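# Move turned shaft from stand into rest, thick end at stop

## Task

Take the turned shaft off its stand and place it in the rest, lying horizontal with its thick end against the stop. Use a pocket that fits this shaft, since only some of the rest's pockets do. Lower it softly, because a hard impact ruins the shaft, and release it only centred over the bottom of the pocket; let go off to one side and it slides down and may hit hard.

## Robot and tools

ROBOT. Two 7-joint arms, left_arm and right_arm, each with a parallel gripper. Their bases sit at about (+0.013, +0.375, +0.045) m and (+0.006, -0.435, +0.045) m, both turned only slightly about z. left_arm has rigid fingers. right_arm's fingers can fold: only a part held in the fingertip quarter of the pads is squeezed firmly; deeper in, a thin part may be held loosely or slip out, and a fingertip pushed into a surface folds with little force (unless the gripper is fully shut), so contact can go unnoticed and the next grip can fail. A lathe (door, three-jaw chuck facing +y) stands behind the bases toward -x; its chip pan counts as outside the work area.

FRAME. All positions are in one scene frame, in metres: origin at table-top height midway between the nominal bases, +z up, +x out over the table, +y toward left_arm. end_effector_position is the point between the pads when closed; fingertips reach about 33 mm past it (9 mm when wide open). The gripper's +z runs along the fingers and its y axis is the closing direction. Printed poses can be off by a few cm, more at long reach.

THE ROW. Every motion command is a row of 20 numbers, each in [-1, 1], one list for both arms: left_arm's 7 joints, then its gripper position, force_limit, speed, then the same 10 for right_arm. Joint order: waist, shoulder, upper arm roll, elbow, forearm roll, wrist pitch, wrist roll. Joint numbers are scaled offsets, not poses: they count from the Joint targets shown when the action or move starts (every row of one action counts from that same start, not from the previous row). 1.0 equals 1.632 rad for the first four joints, 3.472 rad forearm roll, 2.955 rad wrist pitch, 4.439 rad wrist roll. A 0 leaves that joint's target where it is. Stated ranges (rad): waist -2.901 to 2.901, shoulder -1.836 to 1.836, upper arm roll -2.901 to 2.901, elbow -3.077 to -0.117, forearm roll -2.876 to 2.876, wrist pitch 0.440 to 4.622, wrist roll -3.051 to 3.051. Asking more than 0.018 rad past an end refuses the call; keep clear of the ends by 0.05 rad or more, since passing one causes a fault. The three gripper numbers are absolute settings: position +1 = open 140 mm, about -0.8 = pads touching, -1 = close until blocked; force_limit from -1 (about 14 N) to +1 (about 58 N) for a slow close; speed from -1 (about 30 mm/s) to +1 (about 250 mm/s). Faster closing squeezes harder. To leave a gripper unchanged, resend its previous three values.

Per control step (1/30 s) a joint target may lead its measured angle by at most 0.322 rad (first four joints), 0.842 (forearm roll), 0.865 (wrist pitch), 1.81 (wrist roll), and targets that would shift the gripper over 70 mm are scaled back, so long motions need several calls.

TOOLS.
execute_actions: actions = a list holding one action (or empty, which just reports state). An action may have rows (1 to 15 rows, each applied for one step), steps (1 to 450, default 15, not fewer than the rows), until (stop early when lathe fields such as door_state, chuck_state, seat_state match a value or [comparison, value]), and a lathe key with door shut/open, chuck clamp/open, or stop true. After the rows run out, each arm keeps heading to the last row's target. cameras picks images: names, [] for none, omitted for all.
move: target is one row or a list of up to 15 rows; every row's offsets count from the same current Joint targets. speed (rad/s, 0.01 to 5.26, default 0.5) caps the joint with the longest way; one value or one per target. blend (rad) rounds corners between listed targets. blocking=false returns early; then call wait or stop before new rows or moves. Paths take at least 0.5 s and do not avoid obstacles or the other arm. Gripper values in later targets apply once the arms rest there. The result adds a move: line (done, off_target, moving, held, fault; limits=held if steps were withheld).
wait: seconds 0 to 10; arms hold, a running move continues.
stop: brakes a running move.
zoom_image: camera (cam_low, cam_chuck, cam_left_wrist, cam_right_wrist) and region [x0, y0, x1, y1] in image pixels, at most 504 each way.
set_collision_behavior: contact_force_n 20, 40 or 85 (not during a move).
finished_scene: scene = the current scene's number; ends the scene irrevocably.

RESULTS. Each result gives per arm Joint positions (rad), Joint velocities (rad/s, or within noise), Joint targets, Joint torques, External joint torques, Flange force (gripper axes; includes the held weight and some error), end_effector_position and end_effector_quat_wxyz, Tool commands, gripper position_measured (counts: 3 open, about 75 = 100 mm, 139 = 60 mm, 200 = 20 mm, 230 pads meet) and object_status (0 moving, 1 blocked while opening, 2 blocked while closing, i.e. holding, 3 reached command or pads met). Also look for joint sent to its limit, joint command not followed (clearance check changed targets), MOTOR HOT, fault lines, lathe states, and the Scene clock. Camera calibrations are given but may be slightly off.

AVOID. Faults: contact torque reaching 85 N m on the first four joints or 11 N m on the wrist joints, net force reaching the contact limit (85 N by default, held weight included), exceeding joint ranges or speed; a faulted arm stops 10 s. Do not let the grippers press each other or close on the other arm's fingers. Do not drop parts, release a part still moving, strike fixed things, or squeeze hard on a part still resting on something. Long stretched holds overheat motors. Lower the shaft slowly and open only when it sits centred in the pocket bottom.

Each tool is called after "Request:" as name([rows], argument=value, ...), one row to a line, values as JSON.

## Session

Request:
execute_actions(actions=[])

Scene clock: 0.00 s.
left_arm: end_effector_position=(+0.6114, +0.3597, +0.2243) position_measured=3 object_status=3 end_effector_quat_wxyz=(-0.006, +0.975, +0.220, -0.008) | right_arm: end_effector_position=(+0.2145, +0.0145, +0.2563) position_measured=3 object_status=3 end_effector_quat_wxyz=(+0.222, +0.963, -0.062, +0.137)
Joint positions: left_arm=[-0.023 0.205 0.008 -1.905 0.007 2.091 -2.047] | right_arm=[1.366 0.211 0.004 -1.835 -0.337 1.628 -0.005]
Joint velocities: within noise
Joint torques (N m): no reading
External joint torques (N m): no reading
Flange force (N): no reading
Joint targets: left_arm=[-0.023 0.205 0.008 -1.905 0.007 2.091 -2.047] | right_arm=[1.366 0.211 0.004 -1.835 -0.337 1.628 -0.005]
Tool commands: left_gripper/position=+1.0 left_gripper/force_limit=+1.0 left_gripper/speed=+1.0 right_gripper/position=+1.0 right_gripper/force_limit=+1.0 right_gripper/speed=+1.0
lathe: door_state=shut chuck_state=open seat_state=open

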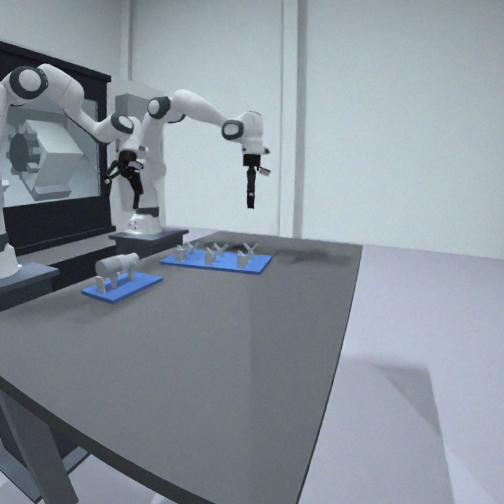

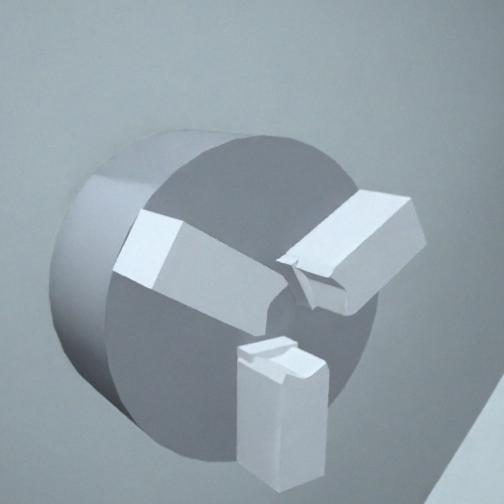

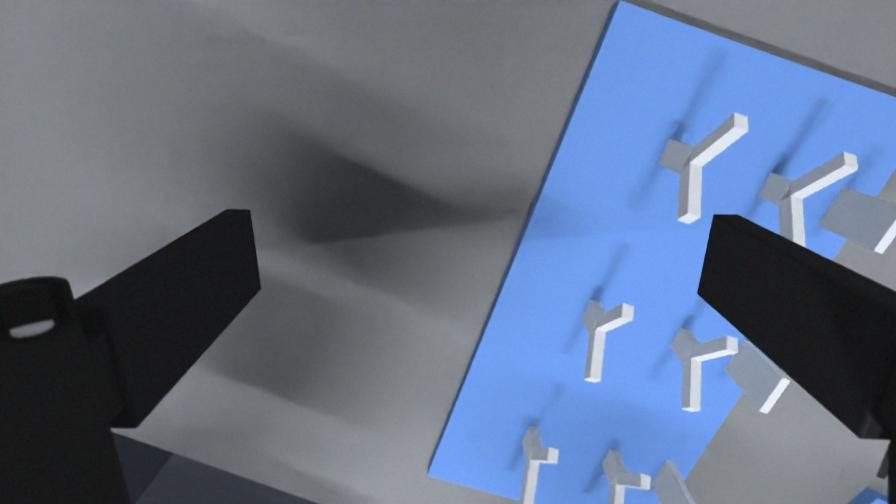

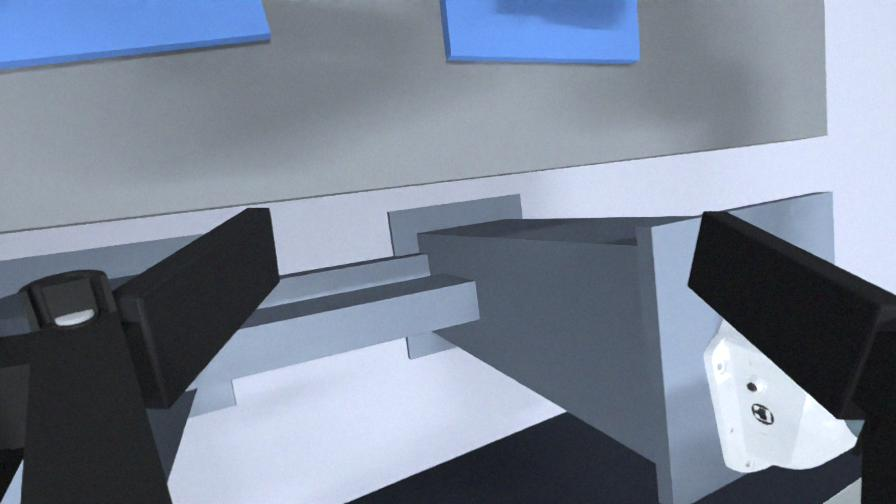

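Request:
zoom_image(camera="cam_low", region=[70, 220, 290, 310])

Request:
zoom_image(camera="cam_left_wrist", region=[410, 0, 896, 504])

Scaled by 2.291.

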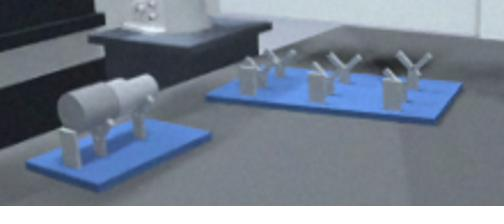

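Scaled by 1.000.

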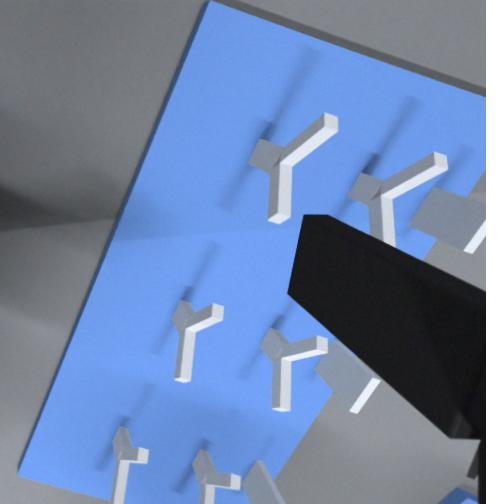

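Request:
move(target=[-0.1428,0.149,-0.005,0.339,-0.002,-0.0985,-0.1563,1,1,1,-0.623,-0.026,-0.0025,0.048,0.097,0.1005,-0.2796,1,1,1], cameras=["cam_low","cam_left_wrist","cam_right_wrist"])

Scene clock: 5.27 s.
left_arm: end_effector_position=(+0.6805, +0.1919, +0.3032) position_measured=3 object_status=3 end_effector_quat_wxyz=(+0.000, +0.901, +0.433, +0.003) | right_arm: end_effector_position=(+0.5832, -0.2426, +0.2994) position_measured=3 object_status=3 end_effector_quat_wxyz=(+0.003, +1.000, -0.004, -0.003)
Joint positions: left_arm=[-0.255 0.446 0 -1.353 0.004 1.802 -2.736] | right_arm=[0.348 0.171 -0.001 -1.758 -0.003 1.92 -1.239]
Joint velocities: left_arm=[0 -0.001 0.001 0.001 -0.002 -0.001 -0.004] | right_arm=[0 -0.001 0 0 -0.001 0 -0.005]
Joint torques (N m): left_arm=[0.07 -44.43 0.67 24.54 0.61 2.21 -0.09] | right_arm=[-0.45 -37.28 0.71 24.56 1.07 2.89 -0.31]
External joint torques (N m): left_arm=[0.19 2.52 0.28 -0.35 -0.32 -0.37 -0.09] | right_arm=[-0.39 0.96 0.61 -0.17 0.29 0.27 -0.31]
Flange force (N): left_arm=[3.7 7.9 0.1] | right_arm=[2.1 -0.2 1.4]
Joint targets: left_arm=[-0.256 0.449 0.000 -1.351 0.000 1.800 -2.741] | right_arm=[0.349 0.169 0.000 -1.757 0.000 1.925 -1.246]
lathe: door_state=shut chuck_state=open seat_state=open
move: done
camera_calibration:
cam_left_wrist: T_world_to_cam=[[0.782766, -0.622297, -0.00485129, -0.401034], [-0.583703, -0.736877, 0.341032, 0.436122], [-0.215798, -0.264117, -0.940039, 0.625994], [0, 0, 0, 1]] pos_world=[0.70357, 0.237141, 0.437782]
cam_right_wrist: T_world_to_cam=[[-0.0125314, -0.999864, -0.0107291, -0.222449], [-0.932104, 0.00779655, 0.362108, 0.438599], [-0.361975, 0.0145384, -0.932074, 0.635248], [0, 0, 0, 1]] pos_world=[0.635976, -0.235074, 0.430891]
Images, in order (width x height): cam_low 504x504, cam_left_wrist 896x504, cam_right_wrist 896x504.

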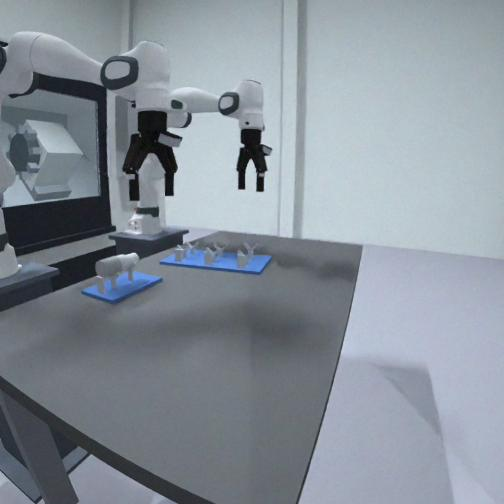

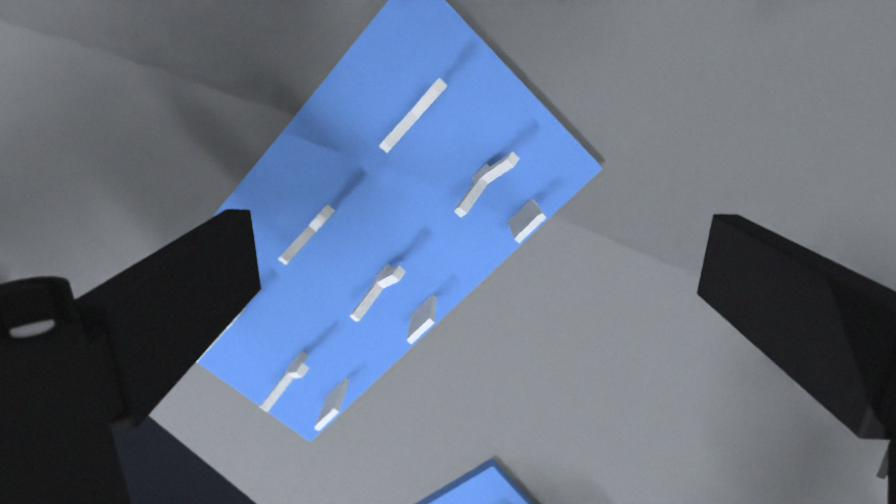

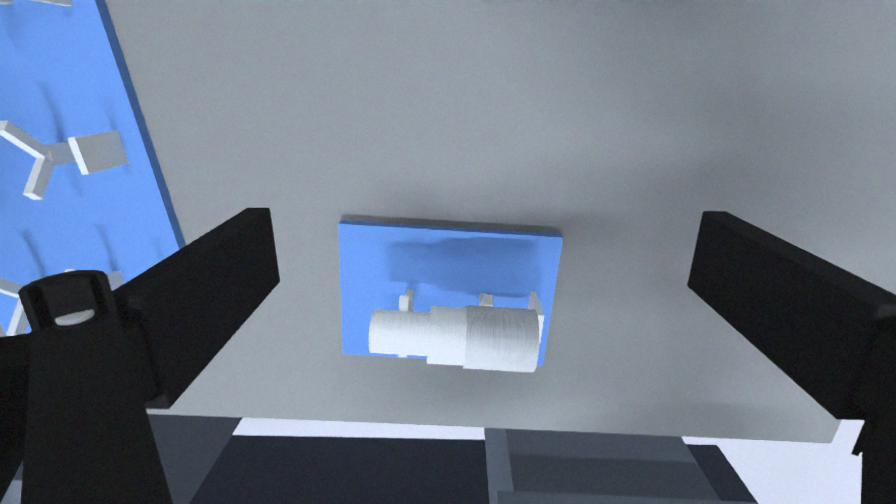

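Request:
zoom_image(camera="cam_right_wrist", region=[320, 200, 600, 390])

Request:
zoom_image(camera="cam_left_wrist", region=[180, 0, 630, 450])

Request:
zoom_image(camera="cam_low", region=[150, 220, 290, 290])

Request:
zoom_image(camera="cam_low", region=[70, 235, 180, 310])

Scaled by 1.800.

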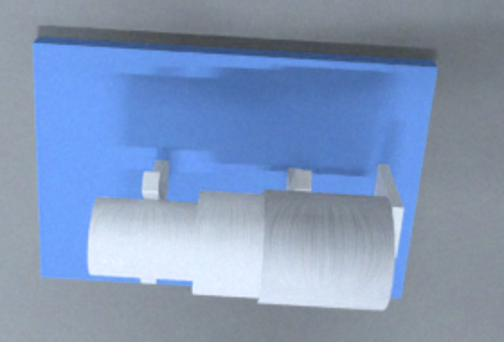

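Scaled by 1.120.

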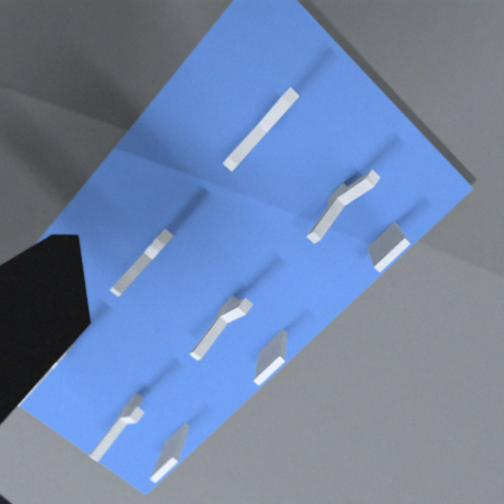

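Scaled by 3.600.

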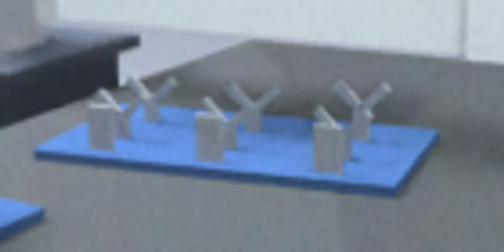

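Scaled by 4.582.

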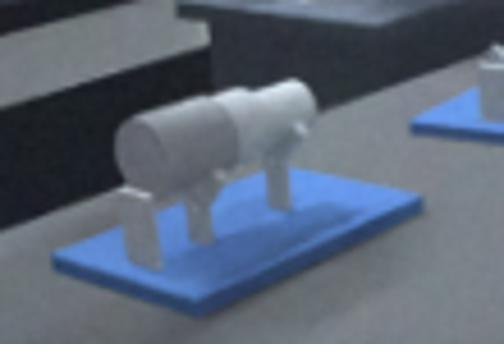

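Request:
move(target=[0.06,-0.2906,0,-0.3045,0,0.0078,0.0221,1,1,1,0.031,-0.105,0,-0.264,0,0.088,0.0115,1,1,1], cameras=["cam_left_wrist","cam_right_wrist"])

Request:
zoom_image(camera="cam_right_wrist", region=[270, 130, 690, 450])

Request:
zoom_image(camera="cam_left_wrist", region=[240, 0, 700, 440])

Scene clock: 8.33 s.
left_arm: end_effector_position=(+0.5591, +0.2803, +0.3616) position_measured=3 object_status=3 end_effector_quat_wxyz=(-0.002, +0.900, +0.436, +0.000) | right_arm: end_effector_position=(+0.4985, -0.2426, +0.2207) position_measured=3 object_status=3 end_effector_quat_wxyz=(+0.002, +1.000, +0.003, -0.003)
Joint positions: left_arm=[-0.159 -0.024 0 -1.847 0.004 1.821 -2.648] | right_arm=[0.398 0 -0.001 -2.187 -0.003 2.18 -1.202]
Joint velocities: left_arm=[0.001 0.001 -0.001 0.001 0 0 0.006] | right_arm=[0 0 -0.001 -0.001 0 0.002 0.004]
Joint torques (N m): left_arm=[0.55 -30.18 -0.1 24.03 0.65 2.74 0.19] | right_arm=[-0.08 -30.63 0.15 22.98 0.91 2.91 0.23]
External joint torques (N m): left_arm=[0.5 1.58 -0.12 -0.79 -0.28 0.17 0.19] | right_arm=[0.08 0.69 0.3 -0.61 0.23 0.27 0.23]
Flange force (N): left_arm=[1.5 1.3 2.5] | right_arm=[-0.6 -0.6 2.3]
Joint targets: left_arm=[-0.158 -0.026 0.000 -1.848 0.000 1.823 -2.643] | right_arm=[0.400 -0.003 0.000 -2.188 0.000 2.185 -1.195]
lathe: door_state=shut chuck_state=open seat_state=open
move: done
camera_calibration:
cam_left_wrist: T_world_to_cam=[[0.787473, -0.616272, -0.00973155, -0.253411], [-0.576157, -0.741638, 0.343535, 0.406679], [-0.218929, -0.264918, -0.939089, 0.679773], [0, 0, 0, 1]] pos_world=[0.582687, 0.325523, 0.496193]
cam_right_wrist: T_world_to_cam=[[0.00184277, -0.999931, -0.0116152, -0.231297], [-0.932554, -0.00591177, 0.360982, 0.385294], [-0.361026, 0.0101666, -0.9325, 0.529821], [0, 0, 0, 1]] pos_world=[0.551013, -0.23439, 0.352288]
Images, in order (width x height): cam_left_wrist 896x504, cam_right_wrist 896x504.

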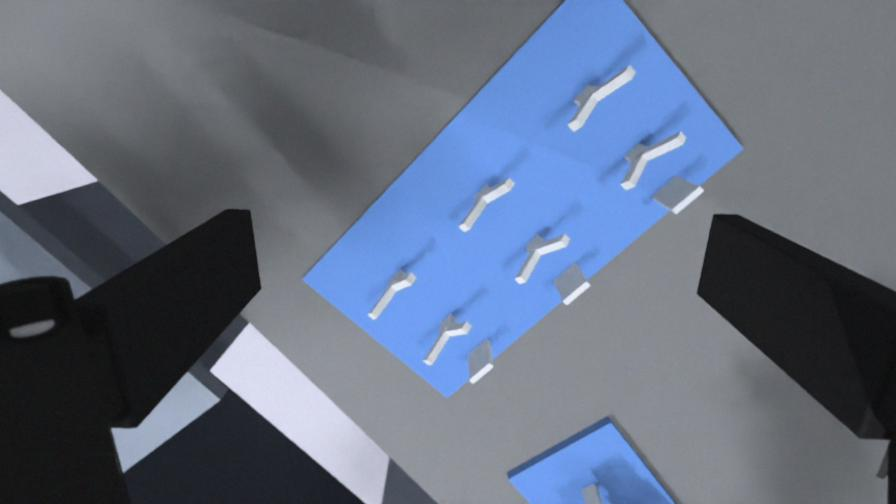

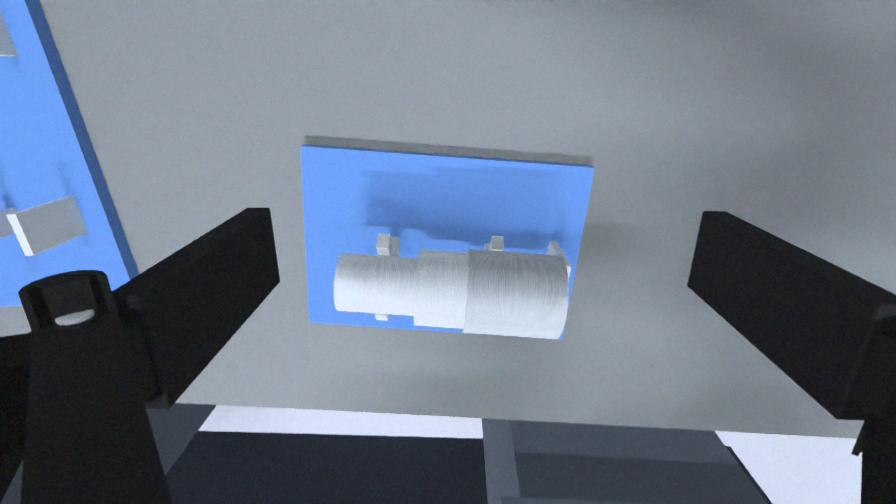

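Scaled by 1.200.

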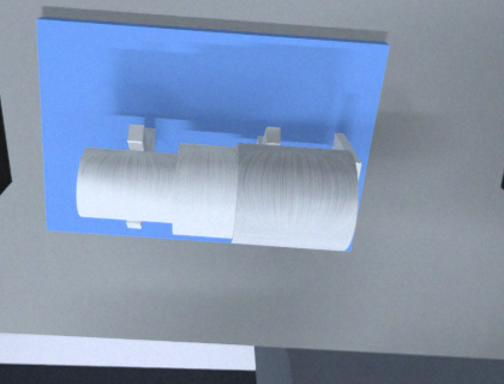

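Scaled by 1.096.

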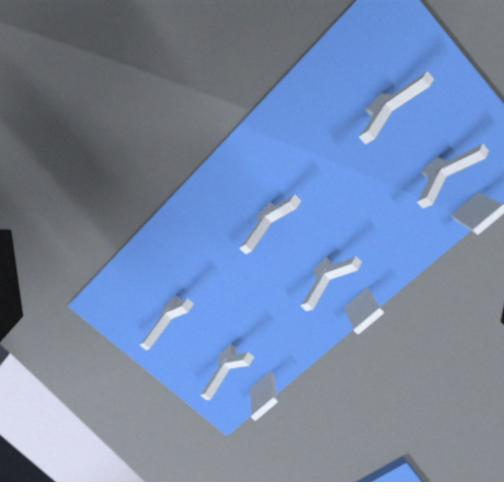

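Request:
move(target=[0,0,0,0,0,0,0,1,1,1,0.283,0.056,0,-0.413,0,0.525,0.623,1,1,1], cameras=["cam_right_wrist"])

Request:
zoom_image(camera="cam_right_wrist", region=[196, 0, 700, 504])

Scene clock: 15.87 s.
left_arm: end_effector_position=(+0.5591, +0.2803, +0.3615) position_measured=3 object_status=3 end_effector_quat_wxyz=(-0.002, +0.900, +0.435, +0.000) | right_arm: end_effector_position=(+0.3750, -0.0256, +0.1615) position_measured=3 object_status=3 end_effector_quat_wxyz=(+0.349, -0.380, +0.843, +0.154)
Joint positions: left_arm=[-0.159 -0.024 0 -1.847 0.003 1.822 -2.646] | right_arm=[0.86 0.087 -0.001 -2.861 -0.003 3.732 1.563]
Joint velocities: left_arm=[within noise] | right_arm=[0.002 0 0.001 0 0 0 0.008]
Joint torques (N m): left_arm=[0.46 -30.2 -0.09 24.21 0.65 2.68 0.16] | right_arm=[-0.02 -22.37 0.22 13.29 0.35 3.81 0.1]
External joint torques (N m): left_arm=[0.54 1.72 0.01 -0.69 -0.28 0.11 0.16] | right_arm=[-0.04 1.88 0.12 -0.15 0.2 0.3 0.12]
Flange force (N): left_arm=[2.0 2.0 2.2] | right_arm=[4.4 1.0 7.9]
Joint targets: left_arm=[-0.158 -0.026 0.000 -1.848 0.000 1.823 -2.643] | right_arm=[0.861 0.089 0.000 -2.862 0.000 3.736 1.570]
lathe: door_state=shut chuck_state=open seat_state=open
move: done
camera_calibration:
cam_right_wrist: T_world_to_cam=[[-0.737196, 0.67552, -0.0146699, 0.305686], [0.267757, 0.311999, 0.911572, -0.238142], [0.620362, 0.668079, -0.410879, -0.00760489], [0, 0, 0, 1]] pos_world=[0.293832, -0.127116, 0.218443]
Images, in order (width x height): cam_right_wrist 896x504.

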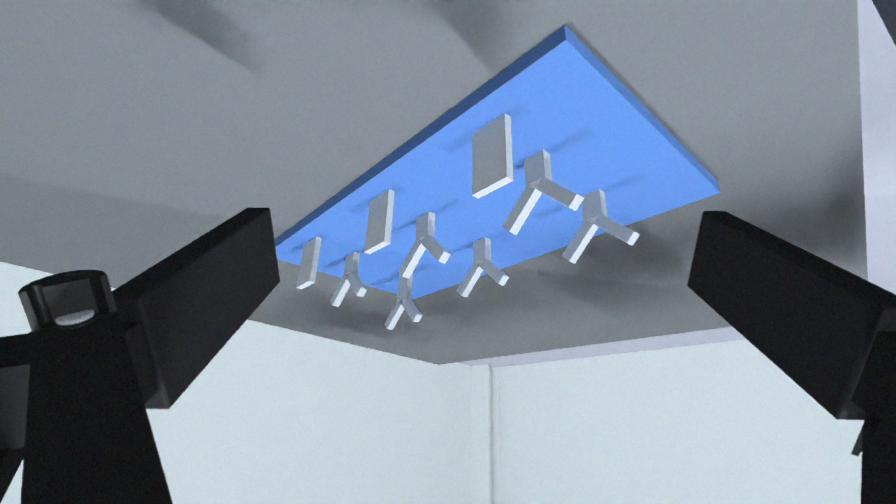

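Scaled by 1.000.

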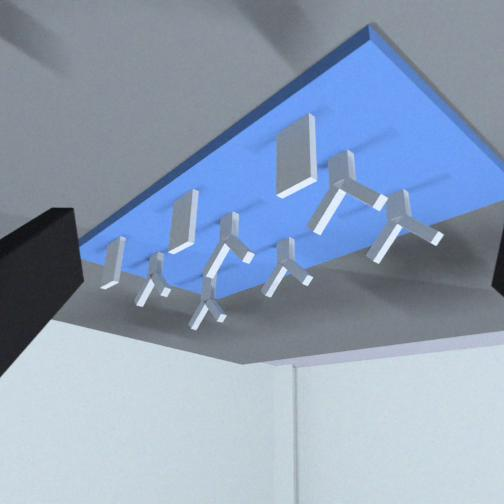

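Request:
zoom_image(camera="cam_right_wrist", region=[440, 90, 660, 290])

Request:
zoom_image(camera="cam_right_wrist", region=[340, 170, 520, 320])

Request:
zoom_image(camera="cam_right_wrist", region=[280, 210, 440, 350])

Scaled by 2.291.

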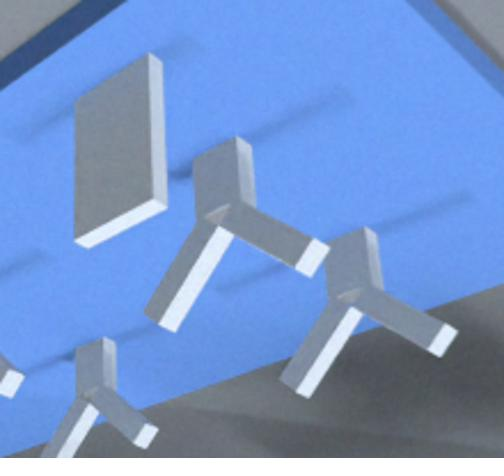

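Scaled by 2.800.

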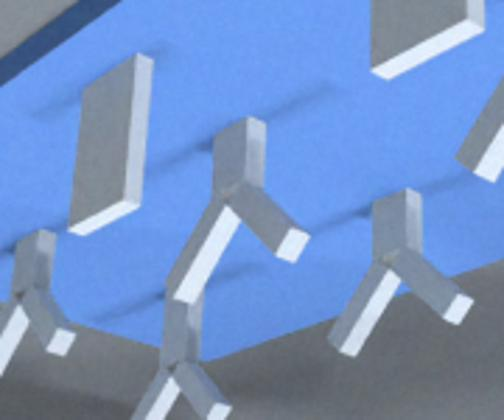

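Scaled by 3.150.

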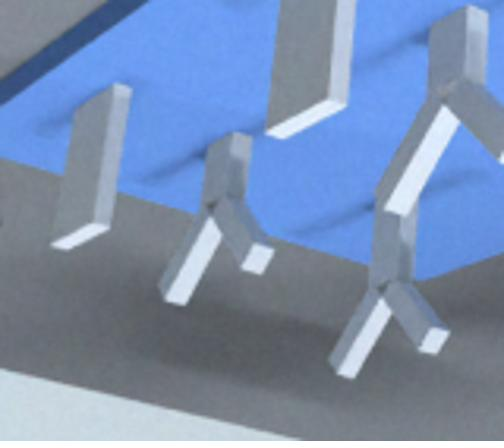

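Request:
zoom_image(camera="cam_right_wrist", region=[490, 140, 590, 240])

Request:
zoom_image(camera="cam_right_wrist", region=[550, 180, 650, 280])

Request:
zoom_image(camera="cam_right_wrist", region=[380, 200, 480, 300])

Request:
zoom_image(camera="cam_right_wrist", region=[440, 220, 540, 320])

Request:
zoom_image(camera="cam_right_wrist", region=[300, 240, 400, 340])

Request:
zoom_image(camera="cam_right_wrist", region=[360, 250, 460, 350])

Scaled by 5.040.

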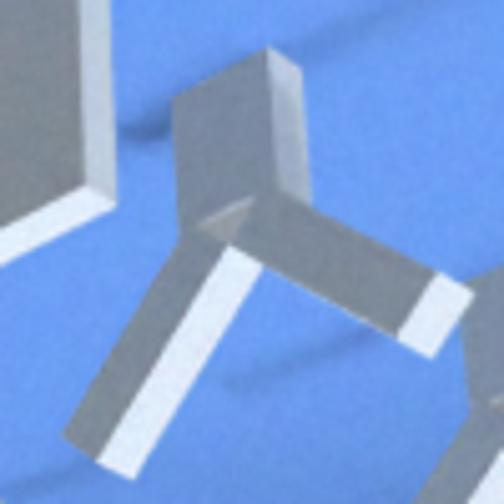

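Scaled by 5.040.

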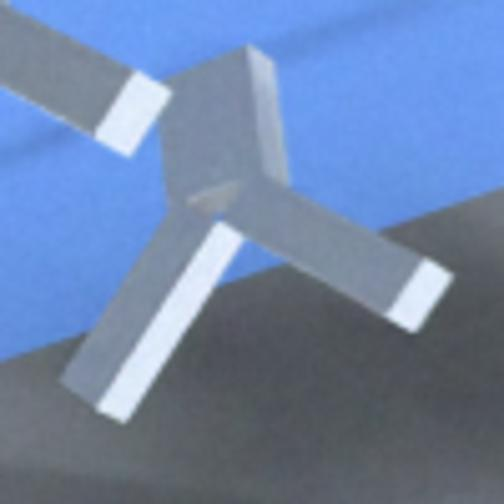

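Scaled by 5.040.

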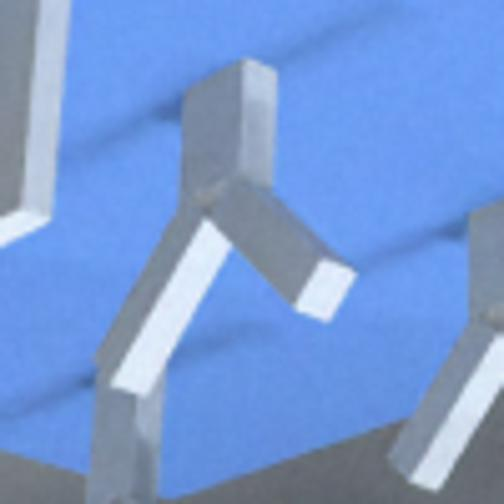

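Scaled by 5.040.

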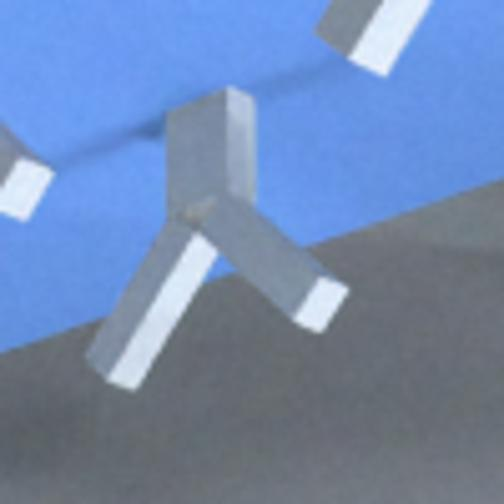

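Scaled by 5.040.

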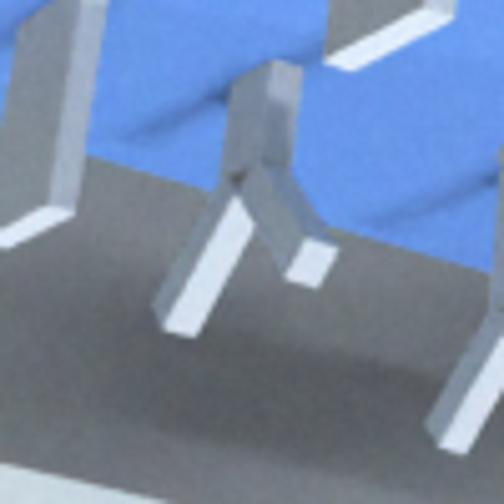

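Scaled by 5.040.

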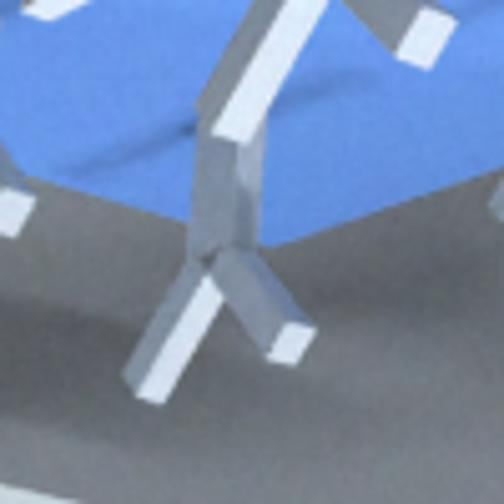

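Request:
move([
  [0,0,0,0,0,0,0,1,1,1,0,-0.361,0,0.1605,0,-0.5536,0,1,1,1],
  [0,0,0,0,0,0,0,1,1,1,-1,-0.361,0,0.1605,0,-0.5536,-0.3537,1,1,1],
  [-0.4908,0.399,0,0.3199,0,0.0433,0.3918,1,1,1,-1,-0.361,0,0.1605,0,-0.5536,-0.3537,1,1,1],
], speed=[0.8,0.8,0.8], cameras=["cam_left_wrist","cam_low"])

Scene clock: 26.23 s.
left_arm: end_effector_position=(+0.4198, -0.2257, +0.2009) position_measured=3 object_status=3 end_effector_quat_wxyz=(-0.001, +0.682, -0.731, -0.002) | right_arm: end_effector_position=(+0.2735, -0.7086, +0.2536) position_measured=3 object_status=3 end_effector_quat_wxyz=(+0.000, -0.376, +0.926, -0.001)
Joint positions: left_arm=[-0.96 0.625 -0.002 -1.328 0.003 1.949 -0.909] | right_arm=[-0.769 -0.498 -0.001 -2.601 -0.002 2.104 0.006]
Joint velocities: left_arm=[-0.001 0.001 -0.001 0 0 0 0.006] | right_arm=[within noise]
Joint torques (N m): left_arm=[0.58 -49.37 1.11 24.46 0.55 2.79 0.22] | right_arm=[-0.83 -13.86 -0.14 23.79 0.73 2.28 -0.28]
External joint torques (N m): left_arm=[0.52 1.99 0.56 -0.28 -0.21 0.16 0.22] | right_arm=[-0.85 0.56 0.23 -0.31 0.08 -0.3 -0.28]
Flange force (N): left_arm=[3.8 -4.4 2.1] | right_arm=[1.0 -0.9 0.3]
Joint targets: left_arm=[-0.959 0.626 0.000 -1.326 0.000 1.951 -0.903] | right_arm=[-0.771 -0.500 0.000 -2.600 0.000 2.100 0.000]
lathe: door_state=shut chuck_state=open seat_state=open
move: done
camera_calibration:
cam_left_wrist: T_world_to_cam=[[-0.997887, 0.0646958, -0.0060723, 0.445391], [0.0585027, 0.935155, 0.349374, 0.117206], [0.0282815, 0.34828, -0.936964, 0.398469], [0, 0, 0, 1]] pos_world=[0.426323, -0.277199, 0.335107]
Images, in order (width x height): cam_low 504x504, cam_left_wrist 896x504.

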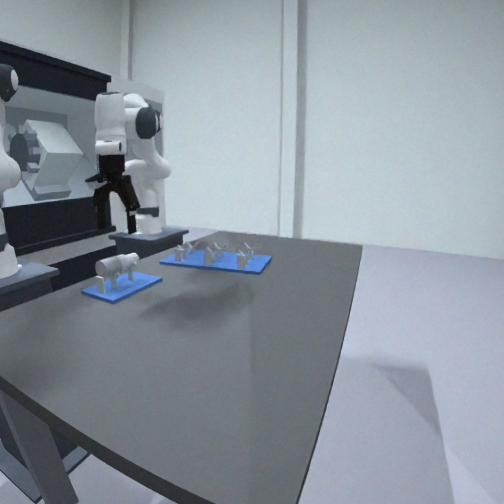

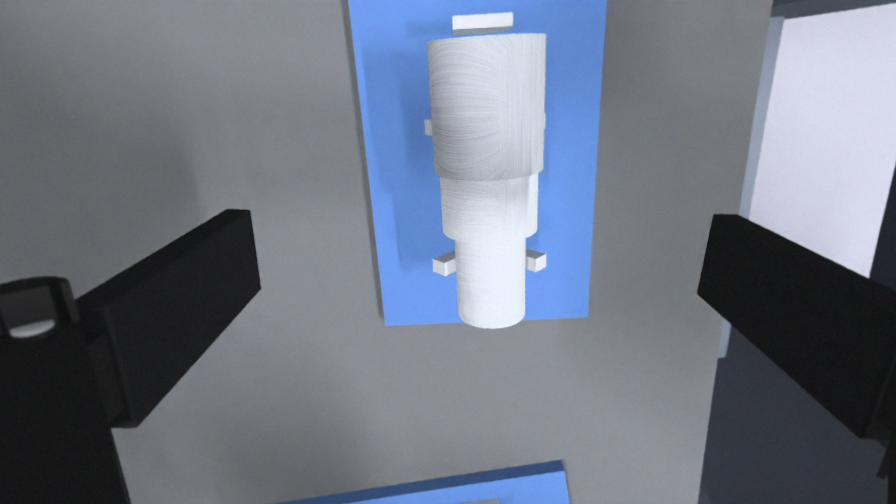

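Request:
move(target=[0,-0.003,0,-0.1009,0,0.0544,-0.0113,1,1,1,0,0,0,0,0,0,0,1,1,1], speed=0.15, cameras=["cam_left_wrist","cam_low"])

Request:
zoom_image(camera="cam_low", region=[70, 190, 180, 310])

Scene clock: 28.50 s.
left_arm: end_effector_position=(+0.4107, -0.2126, +0.1406) position_measured=3 object_status=3 end_effector_quat_wxyz=(-0.001, +0.697, -0.718, -0.002) | right_arm: end_effector_position=(+0.2735, -0.7086, +0.2536) position_measured=3 object_status=3 end_effector_quat_wxyz=(+0.000, -0.376, +0.926, -0.001)
Joint positions: left_arm=[-0.96 0.623 -0.002 -1.489 0.003 2.109 -0.948] | right_arm=[-0.769 -0.498 -0.001 -2.601 -0.002 2.104 0.006]
Joint velocities: left_arm=[0.001 0 0 -0.001 -0.001 0.004 -0.006] | right_arm=[within noise]
Joint torques (N m): left_arm=[0.55 -49.14 1.08 23.18 0.5 2.75 -0.1] | right_arm=[-0.84 -13.82 -0.16 23.84 0.71 2.29 -0.32]
External joint torques (N m): left_arm=[0.22 1.6 0.33 -0.95 -0.21 0.11 -0.1] | right_arm=[-0.84 0.49 0.24 -0.26 0.07 -0.29 -0.32]
Flange force (N): left_arm=[-0.3 -0.1 2.8] | right_arm=[1.1 -0.8 0.2]
Joint targets: left_arm=[-0.959 0.621 0.000 -1.491 0.000 2.112 -0.954] | right_arm=[-0.771 -0.500 0.000 -2.600 0.000 2.100 0.000]
lathe: door_state=shut chuck_state=open seat_state=open
move: done
camera_calibration:
cam_left_wrist: T_world_to_cam=[[-0.999649, 0.0258129, -0.00604328, 0.427546], [0.0220778, 0.936768, 0.349254, 0.141944], [0.0146764, 0.348998, -0.937009, 0.34343], [0, 0, 0, 1]] pos_world=[0.419221, -0.263861, 0.274806]
Images, in order (width x height): cam_low 504x504, cam_left_wrist 896x504.

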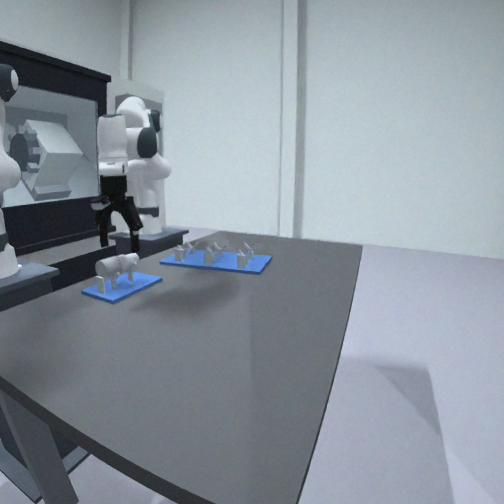

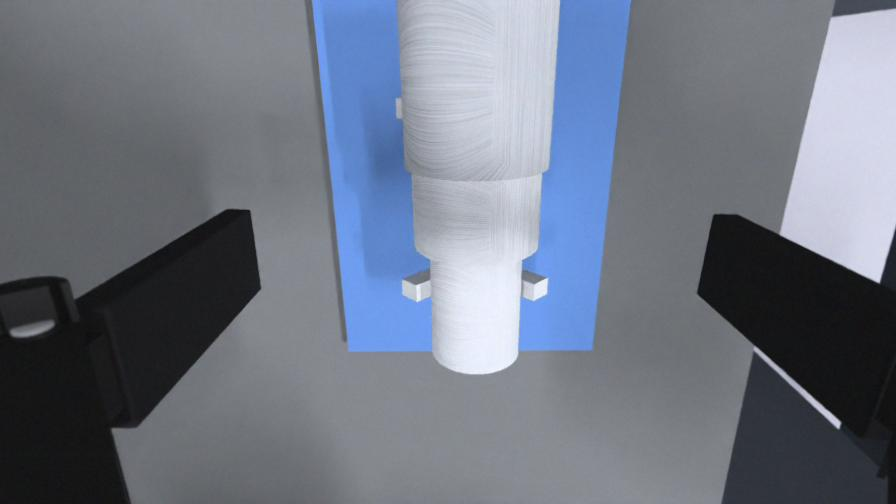

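Scaled by 4.200.

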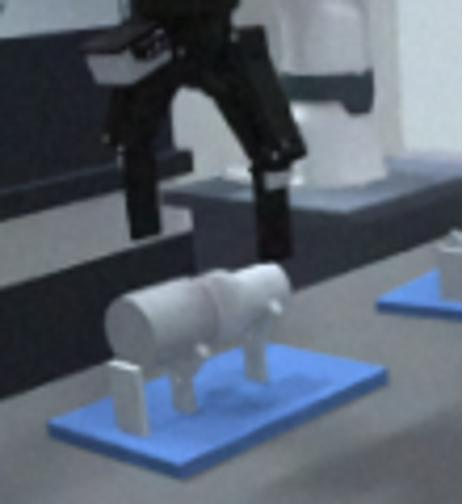

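Request:
move([
  [0,0.0397,0,-0.0159,0,0.0307,0,1,1,1,0,0,0,0,0,0,0,1,1,1],
  [0,0.0397,0,-0.0159,0,0.0307,0,-0.0,0,-0.8,0,0,0,0,0,0,0,1,1,1],
], speed=0.1, cameras=["cam_left_wrist","cam_low"])

Request:
zoom_image(camera="cam_low", region=[70, 190, 180, 310])

Scene clock: 32.00 s.
left_arm: end_effector_position=(+0.4111, -0.2133, +0.0930) position_measured=129 object_status=0 end_effector_quat_wxyz=(-0.001, +0.697, -0.717, +0.000) | right_arm: end_effector_position=(+0.2735, -0.7086, +0.2536) position_measured=3 object_status=3 end_effector_quat_wxyz=(+0.000, -0.376, +0.926, -0.001)
Joint positions: left_arm=[-0.96 0.684 -0.002 -1.516 0.003 2.201 -0.95] | right_arm=[-0.769 -0.498 -0.001 -2.601 -0.002 2.104 0.006]
Joint velocities: within noise
Joint torques (N m): left_arm=[0.58 -49.43 1.18 22.89 0.44 2.78 -0.17] | right_arm=[-0.82 -13.85 -0.15 23.81 0.71 2.3 -0.3]
External joint torques (N m): left_arm=[0.67 2.4 0.69 -0.77 -0.22 0.11 -0.17] | right_arm=[-0.83 0.5 0.22 -0.24 0.07 -0.28 -0.3]
Flange force (N): left_arm=[2.1 -2.4 3.9] | right_arm=[1.0 -0.9 0.2]
Joint targets: left_arm=[-0.959 0.686 0.000 -1.517 0.000 2.203 -0.954] | right_arm=[-0.771 -0.500 0.000 -2.600 0.000 2.100 0.000]
lathe: door_state=shut chuck_state=open seat_state=open
move: done
camera_calibration:
cam_left_wrist: T_world_to_cam=[[-0.999678, 0.024116, -0.00792342, 0.42745], [0.0198818, 0.937926, 0.346265, 0.160586], [0.0157821, 0.345996, -0.938103, 0.298067], [0, 0, 0, 1]] pos_world=[0.419415, -0.264057, 0.227399]
Images, in order (width x height): cam_low 504x504, cam_left_wrist 896x504.

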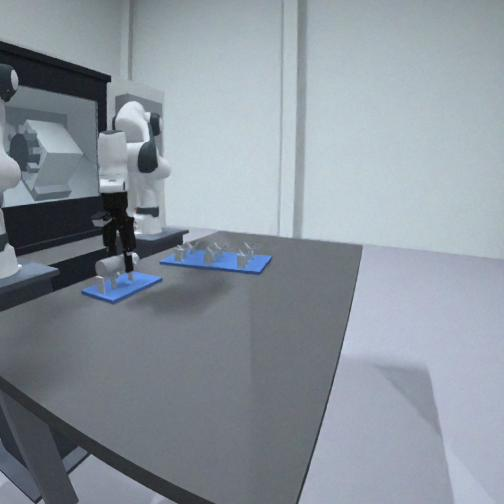

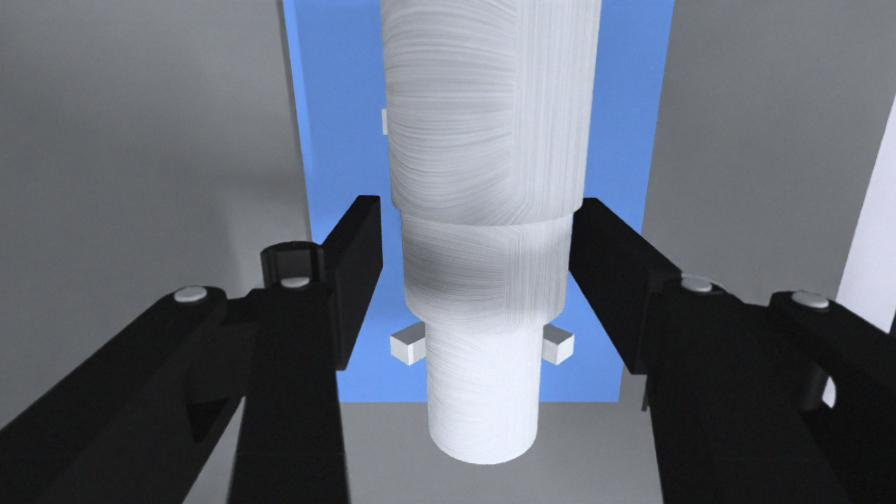

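Scaled by 4.200.

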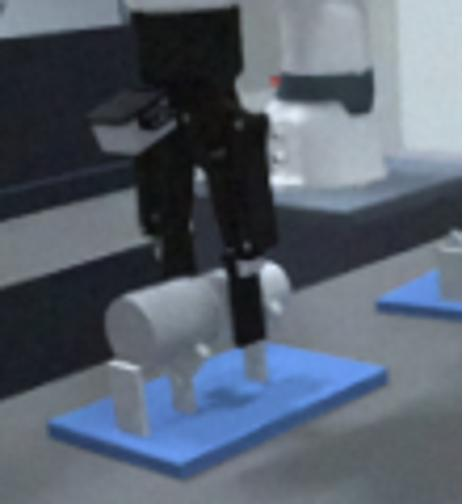

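Request:
move([
  [-0.0031,0,0,0,0,0,-0.0011,-0.0,0,-0.8,0,0,0,0,0,0,0,1,1,1],
  [-0.0031,0,0,0,0,0,-0.0011,-0.07,0,-1,0,0,0,0,0,0,0,1,1,1],
], speed=0.05, cameras=["cam_left_wrist"])

Scene clock: 33.57 s.
left_arm: end_effector_position=(+0.4099, -0.2142, +0.0930) position_measured=137 object_status=3 end_effector_quat_wxyz=(-0.001, +0.698, -0.716, +0.000) | right_arm: end_effector_position=(+0.2735, -0.7086, +0.2536) position_measured=3 object_status=3 end_effector_quat_wxyz=(+0.000, -0.376, +0.926, -0.001)
Joint positions: left_arm=[-0.962 0.684 -0.002 -1.516 0.003 2.201 -0.955] | right_arm=[-0.769 -0.498 -0.001 -2.601 -0.002 2.104 0.006]
Joint velocities: within noise
Joint torques (N m): left_arm=[-0.42 -49.4 1.2 22.9 0.45 2.77 -0.15] | right_arm=[-0.8 -13.8 -0.09 23.73 0.7 2.3 -0.33]
External joint torques (N m): left_arm=[-0.17 2.26 0.82 -0.7 -0.21 0.1 -0.15] | right_arm=[-0.82 0.49 0.27 -0.31 0.06 -0.27 -0.33]
Flange force (N): left_arm=[2.7 -1.6 3.6] | right_arm=[1.0 -0.6 0.3]
Joint targets: left_arm=[-0.964 0.686 0.000 -1.517 0.000 2.203 -0.958] | right_arm=[-0.771 -0.500 0.000 -2.600 0.000 2.100 0.000]
lathe: door_state=shut chuck_state=open seat_state=open
move: done
camera_calibration:
cam_left_wrist: T_world_to_cam=[[-0.999733, 0.0216808, -0.00797624, 0.425855], [0.0175793, 0.937984, 0.346233, 0.162434], [0.0149882, 0.346001, -0.938115, 0.29873], [0, 0, 0, 1]] pos_world=[0.418408, -0.264954, 0.227399]
Images, in order (width x height): cam_left_wrist 896x504.

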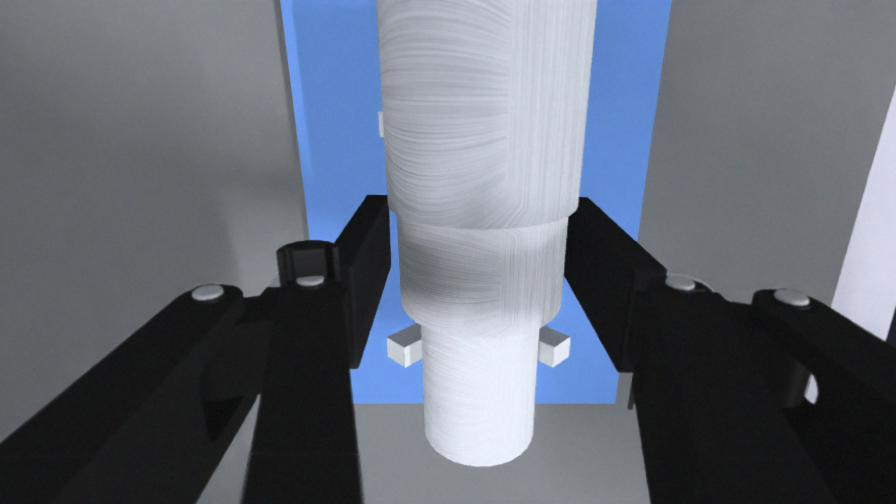

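Request:
move([
  [-0.001,0,0,0,0,0,0,-0.07,0,-1,0,0,0,0,0,0,0,1,1,1],
  [-0.001,0,0,0,0,0,0,-1,0,-1,0,0,0,0,0,0,0,1,1,1],
], speed=0.05, cameras=["cam_left_wrist"])

Request:
wait(seconds=1.5, cameras=["cam_left_wrist"])

Scene clock: 35.23 s.
left_arm: end_effector_position=(+0.4095, -0.2149, +0.0932) position_measured=155 object_status=0 end_effector_quat_wxyz=(-0.001, +0.699, -0.715, +0.001) | right_arm: end_effector_position=(+0.2735, -0.7086, +0.2536) position_measured=3 object_status=3 end_effector_quat_wxyz=(+0.000, -0.376, +0.926, -0.001)
Joint positions: left_arm=[-0.964 0.684 -0.001 -1.516 0.003 2.202 -0.958] | right_arm=[-0.769 -0.498 -0.001 -2.601 -0.002 2.104 0.006]
Joint velocities: within noise
Joint torques (N m): left_arm=[-0.44 -47.8 0.76 22.32 0.53 2.72 -0.07] | right_arm=[-0.83 -13.75 -0.14 23.8 0.71 2.31 -0.32]
External joint torques (N m): left_arm=[-0.2 3.9 0.37 -1.3 -0.13 0.05 -0.07] | right_arm=[-0.89 0.59 0.19 -0.27 0.07 -0.27 -0.32]
Flange force (N): left_arm=[4.4 -2.8 6.1] | right_arm=[1.2 -1.1 0.4]
Joint targets: left_arm=[-0.966 0.686 0.000 -1.517 0.000 2.203 -0.958] | right_arm=[-0.771 -0.500 0.000 -2.600 0.000 2.100 0.000]
lathe: door_state=shut chuck_state=open seat_state=open
move: done
camera_calibration:
cam_left_wrist: T_world_to_cam=[[-0.99978, 0.0190735, -0.0087423, 0.424962], [0.0148782, 0.938271, 0.345582, 0.164158], [0.0147941, 0.345376, -0.938348, 0.299157], [0, 0, 0, 1]] pos_world=[0.418001, -0.265451, 0.227698]
Images, in order (width x height): cam_left_wrist 896x504.

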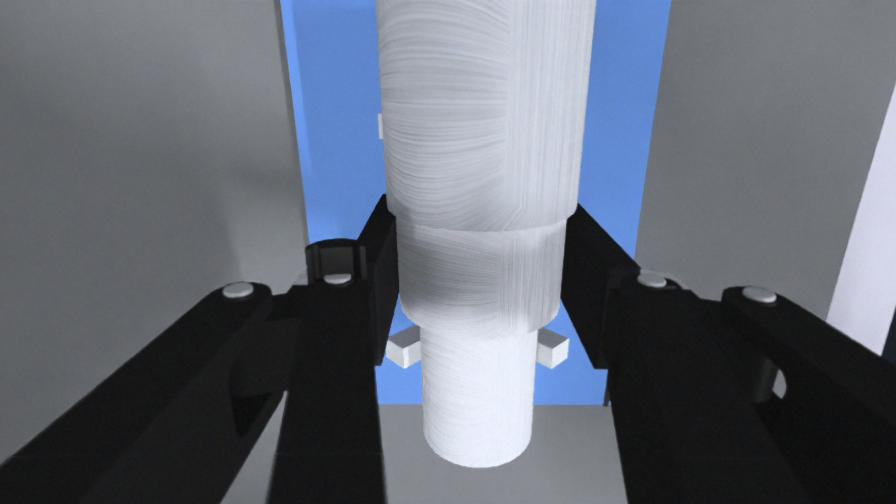

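Scene clock: 36.73 s.
left_arm: end_effector_position=(+0.4095, -0.2149, +0.0932) position_measured=155 object_status=2 end_effector_quat_wxyz=(-0.001, +0.699, -0.715, +0.001) | right_arm: end_effector_position=(+0.2735, -0.7086, +0.2536) position_measured=3 object_status=3 end_effector_quat_wxyz=(+0.000, -0.376, +0.926, -0.001)
Joint positions: left_arm=[-0.964 0.684 -0.001 -1.516 0.003 2.202 -0.958] | right_arm=[-0.769 -0.498 -0.001 -2.601 -0.002 2.104 0.006]
Joint velocities: within noise
Joint torques (N m): left_arm=[-0.5 -47.79 0.77 22.31 0.52 2.72 0.02] | right_arm=[-0.8 -13.74 -0.19 23.76 0.72 2.3 -0.32]
External joint torques (N m): left_arm=[-0.67 3.51 0.09 -1.08 -0.13 0.09 0.02] | right_arm=[-0.8 0.64 0.21 -0.37 0.07 -0.29 -0.32]
Flange force (N): left_arm=[4.6 -2.3 5.5] | right_arm=[1.1 -1.0 0.5]
Joint targets: left_arm=[-0.966 0.686 0.000 -1.517 0.000 2.203 -0.958] | right_arm=[-0.771 -0.500 0.000 -2.600 0.000 2.100 0.000]
Tool commands: left_gripper/position=-1.0 left_gripper/force_limit=+0.0 left_gripper/speed=-1.0 right_gripper/position=+1.0 right_gripper/force_limit=+1.0 right_gripper/speed=+1.0
lathe: door_state=shut chuck_state=open seat_state=open
wait: 1.50 s
camera_calibration:
cam_left_wrist: T_world_to_cam=[[-0.999781, 0.0189798, -0.00877709, 0.424946], [0.0147782, 0.938272, 0.345581, 0.1642], [0.0147944, 0.345376, -0.938348, 0.299157], [0, 0, 0, 1]] pos_world=[0.418001, -0.265451, 0.227698]
Images, in order (width x height): cam_left_wrist 896x504.

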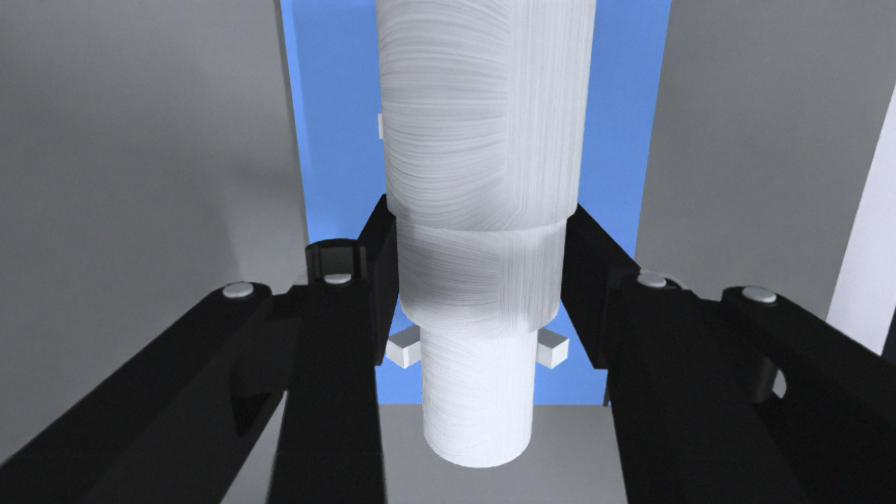

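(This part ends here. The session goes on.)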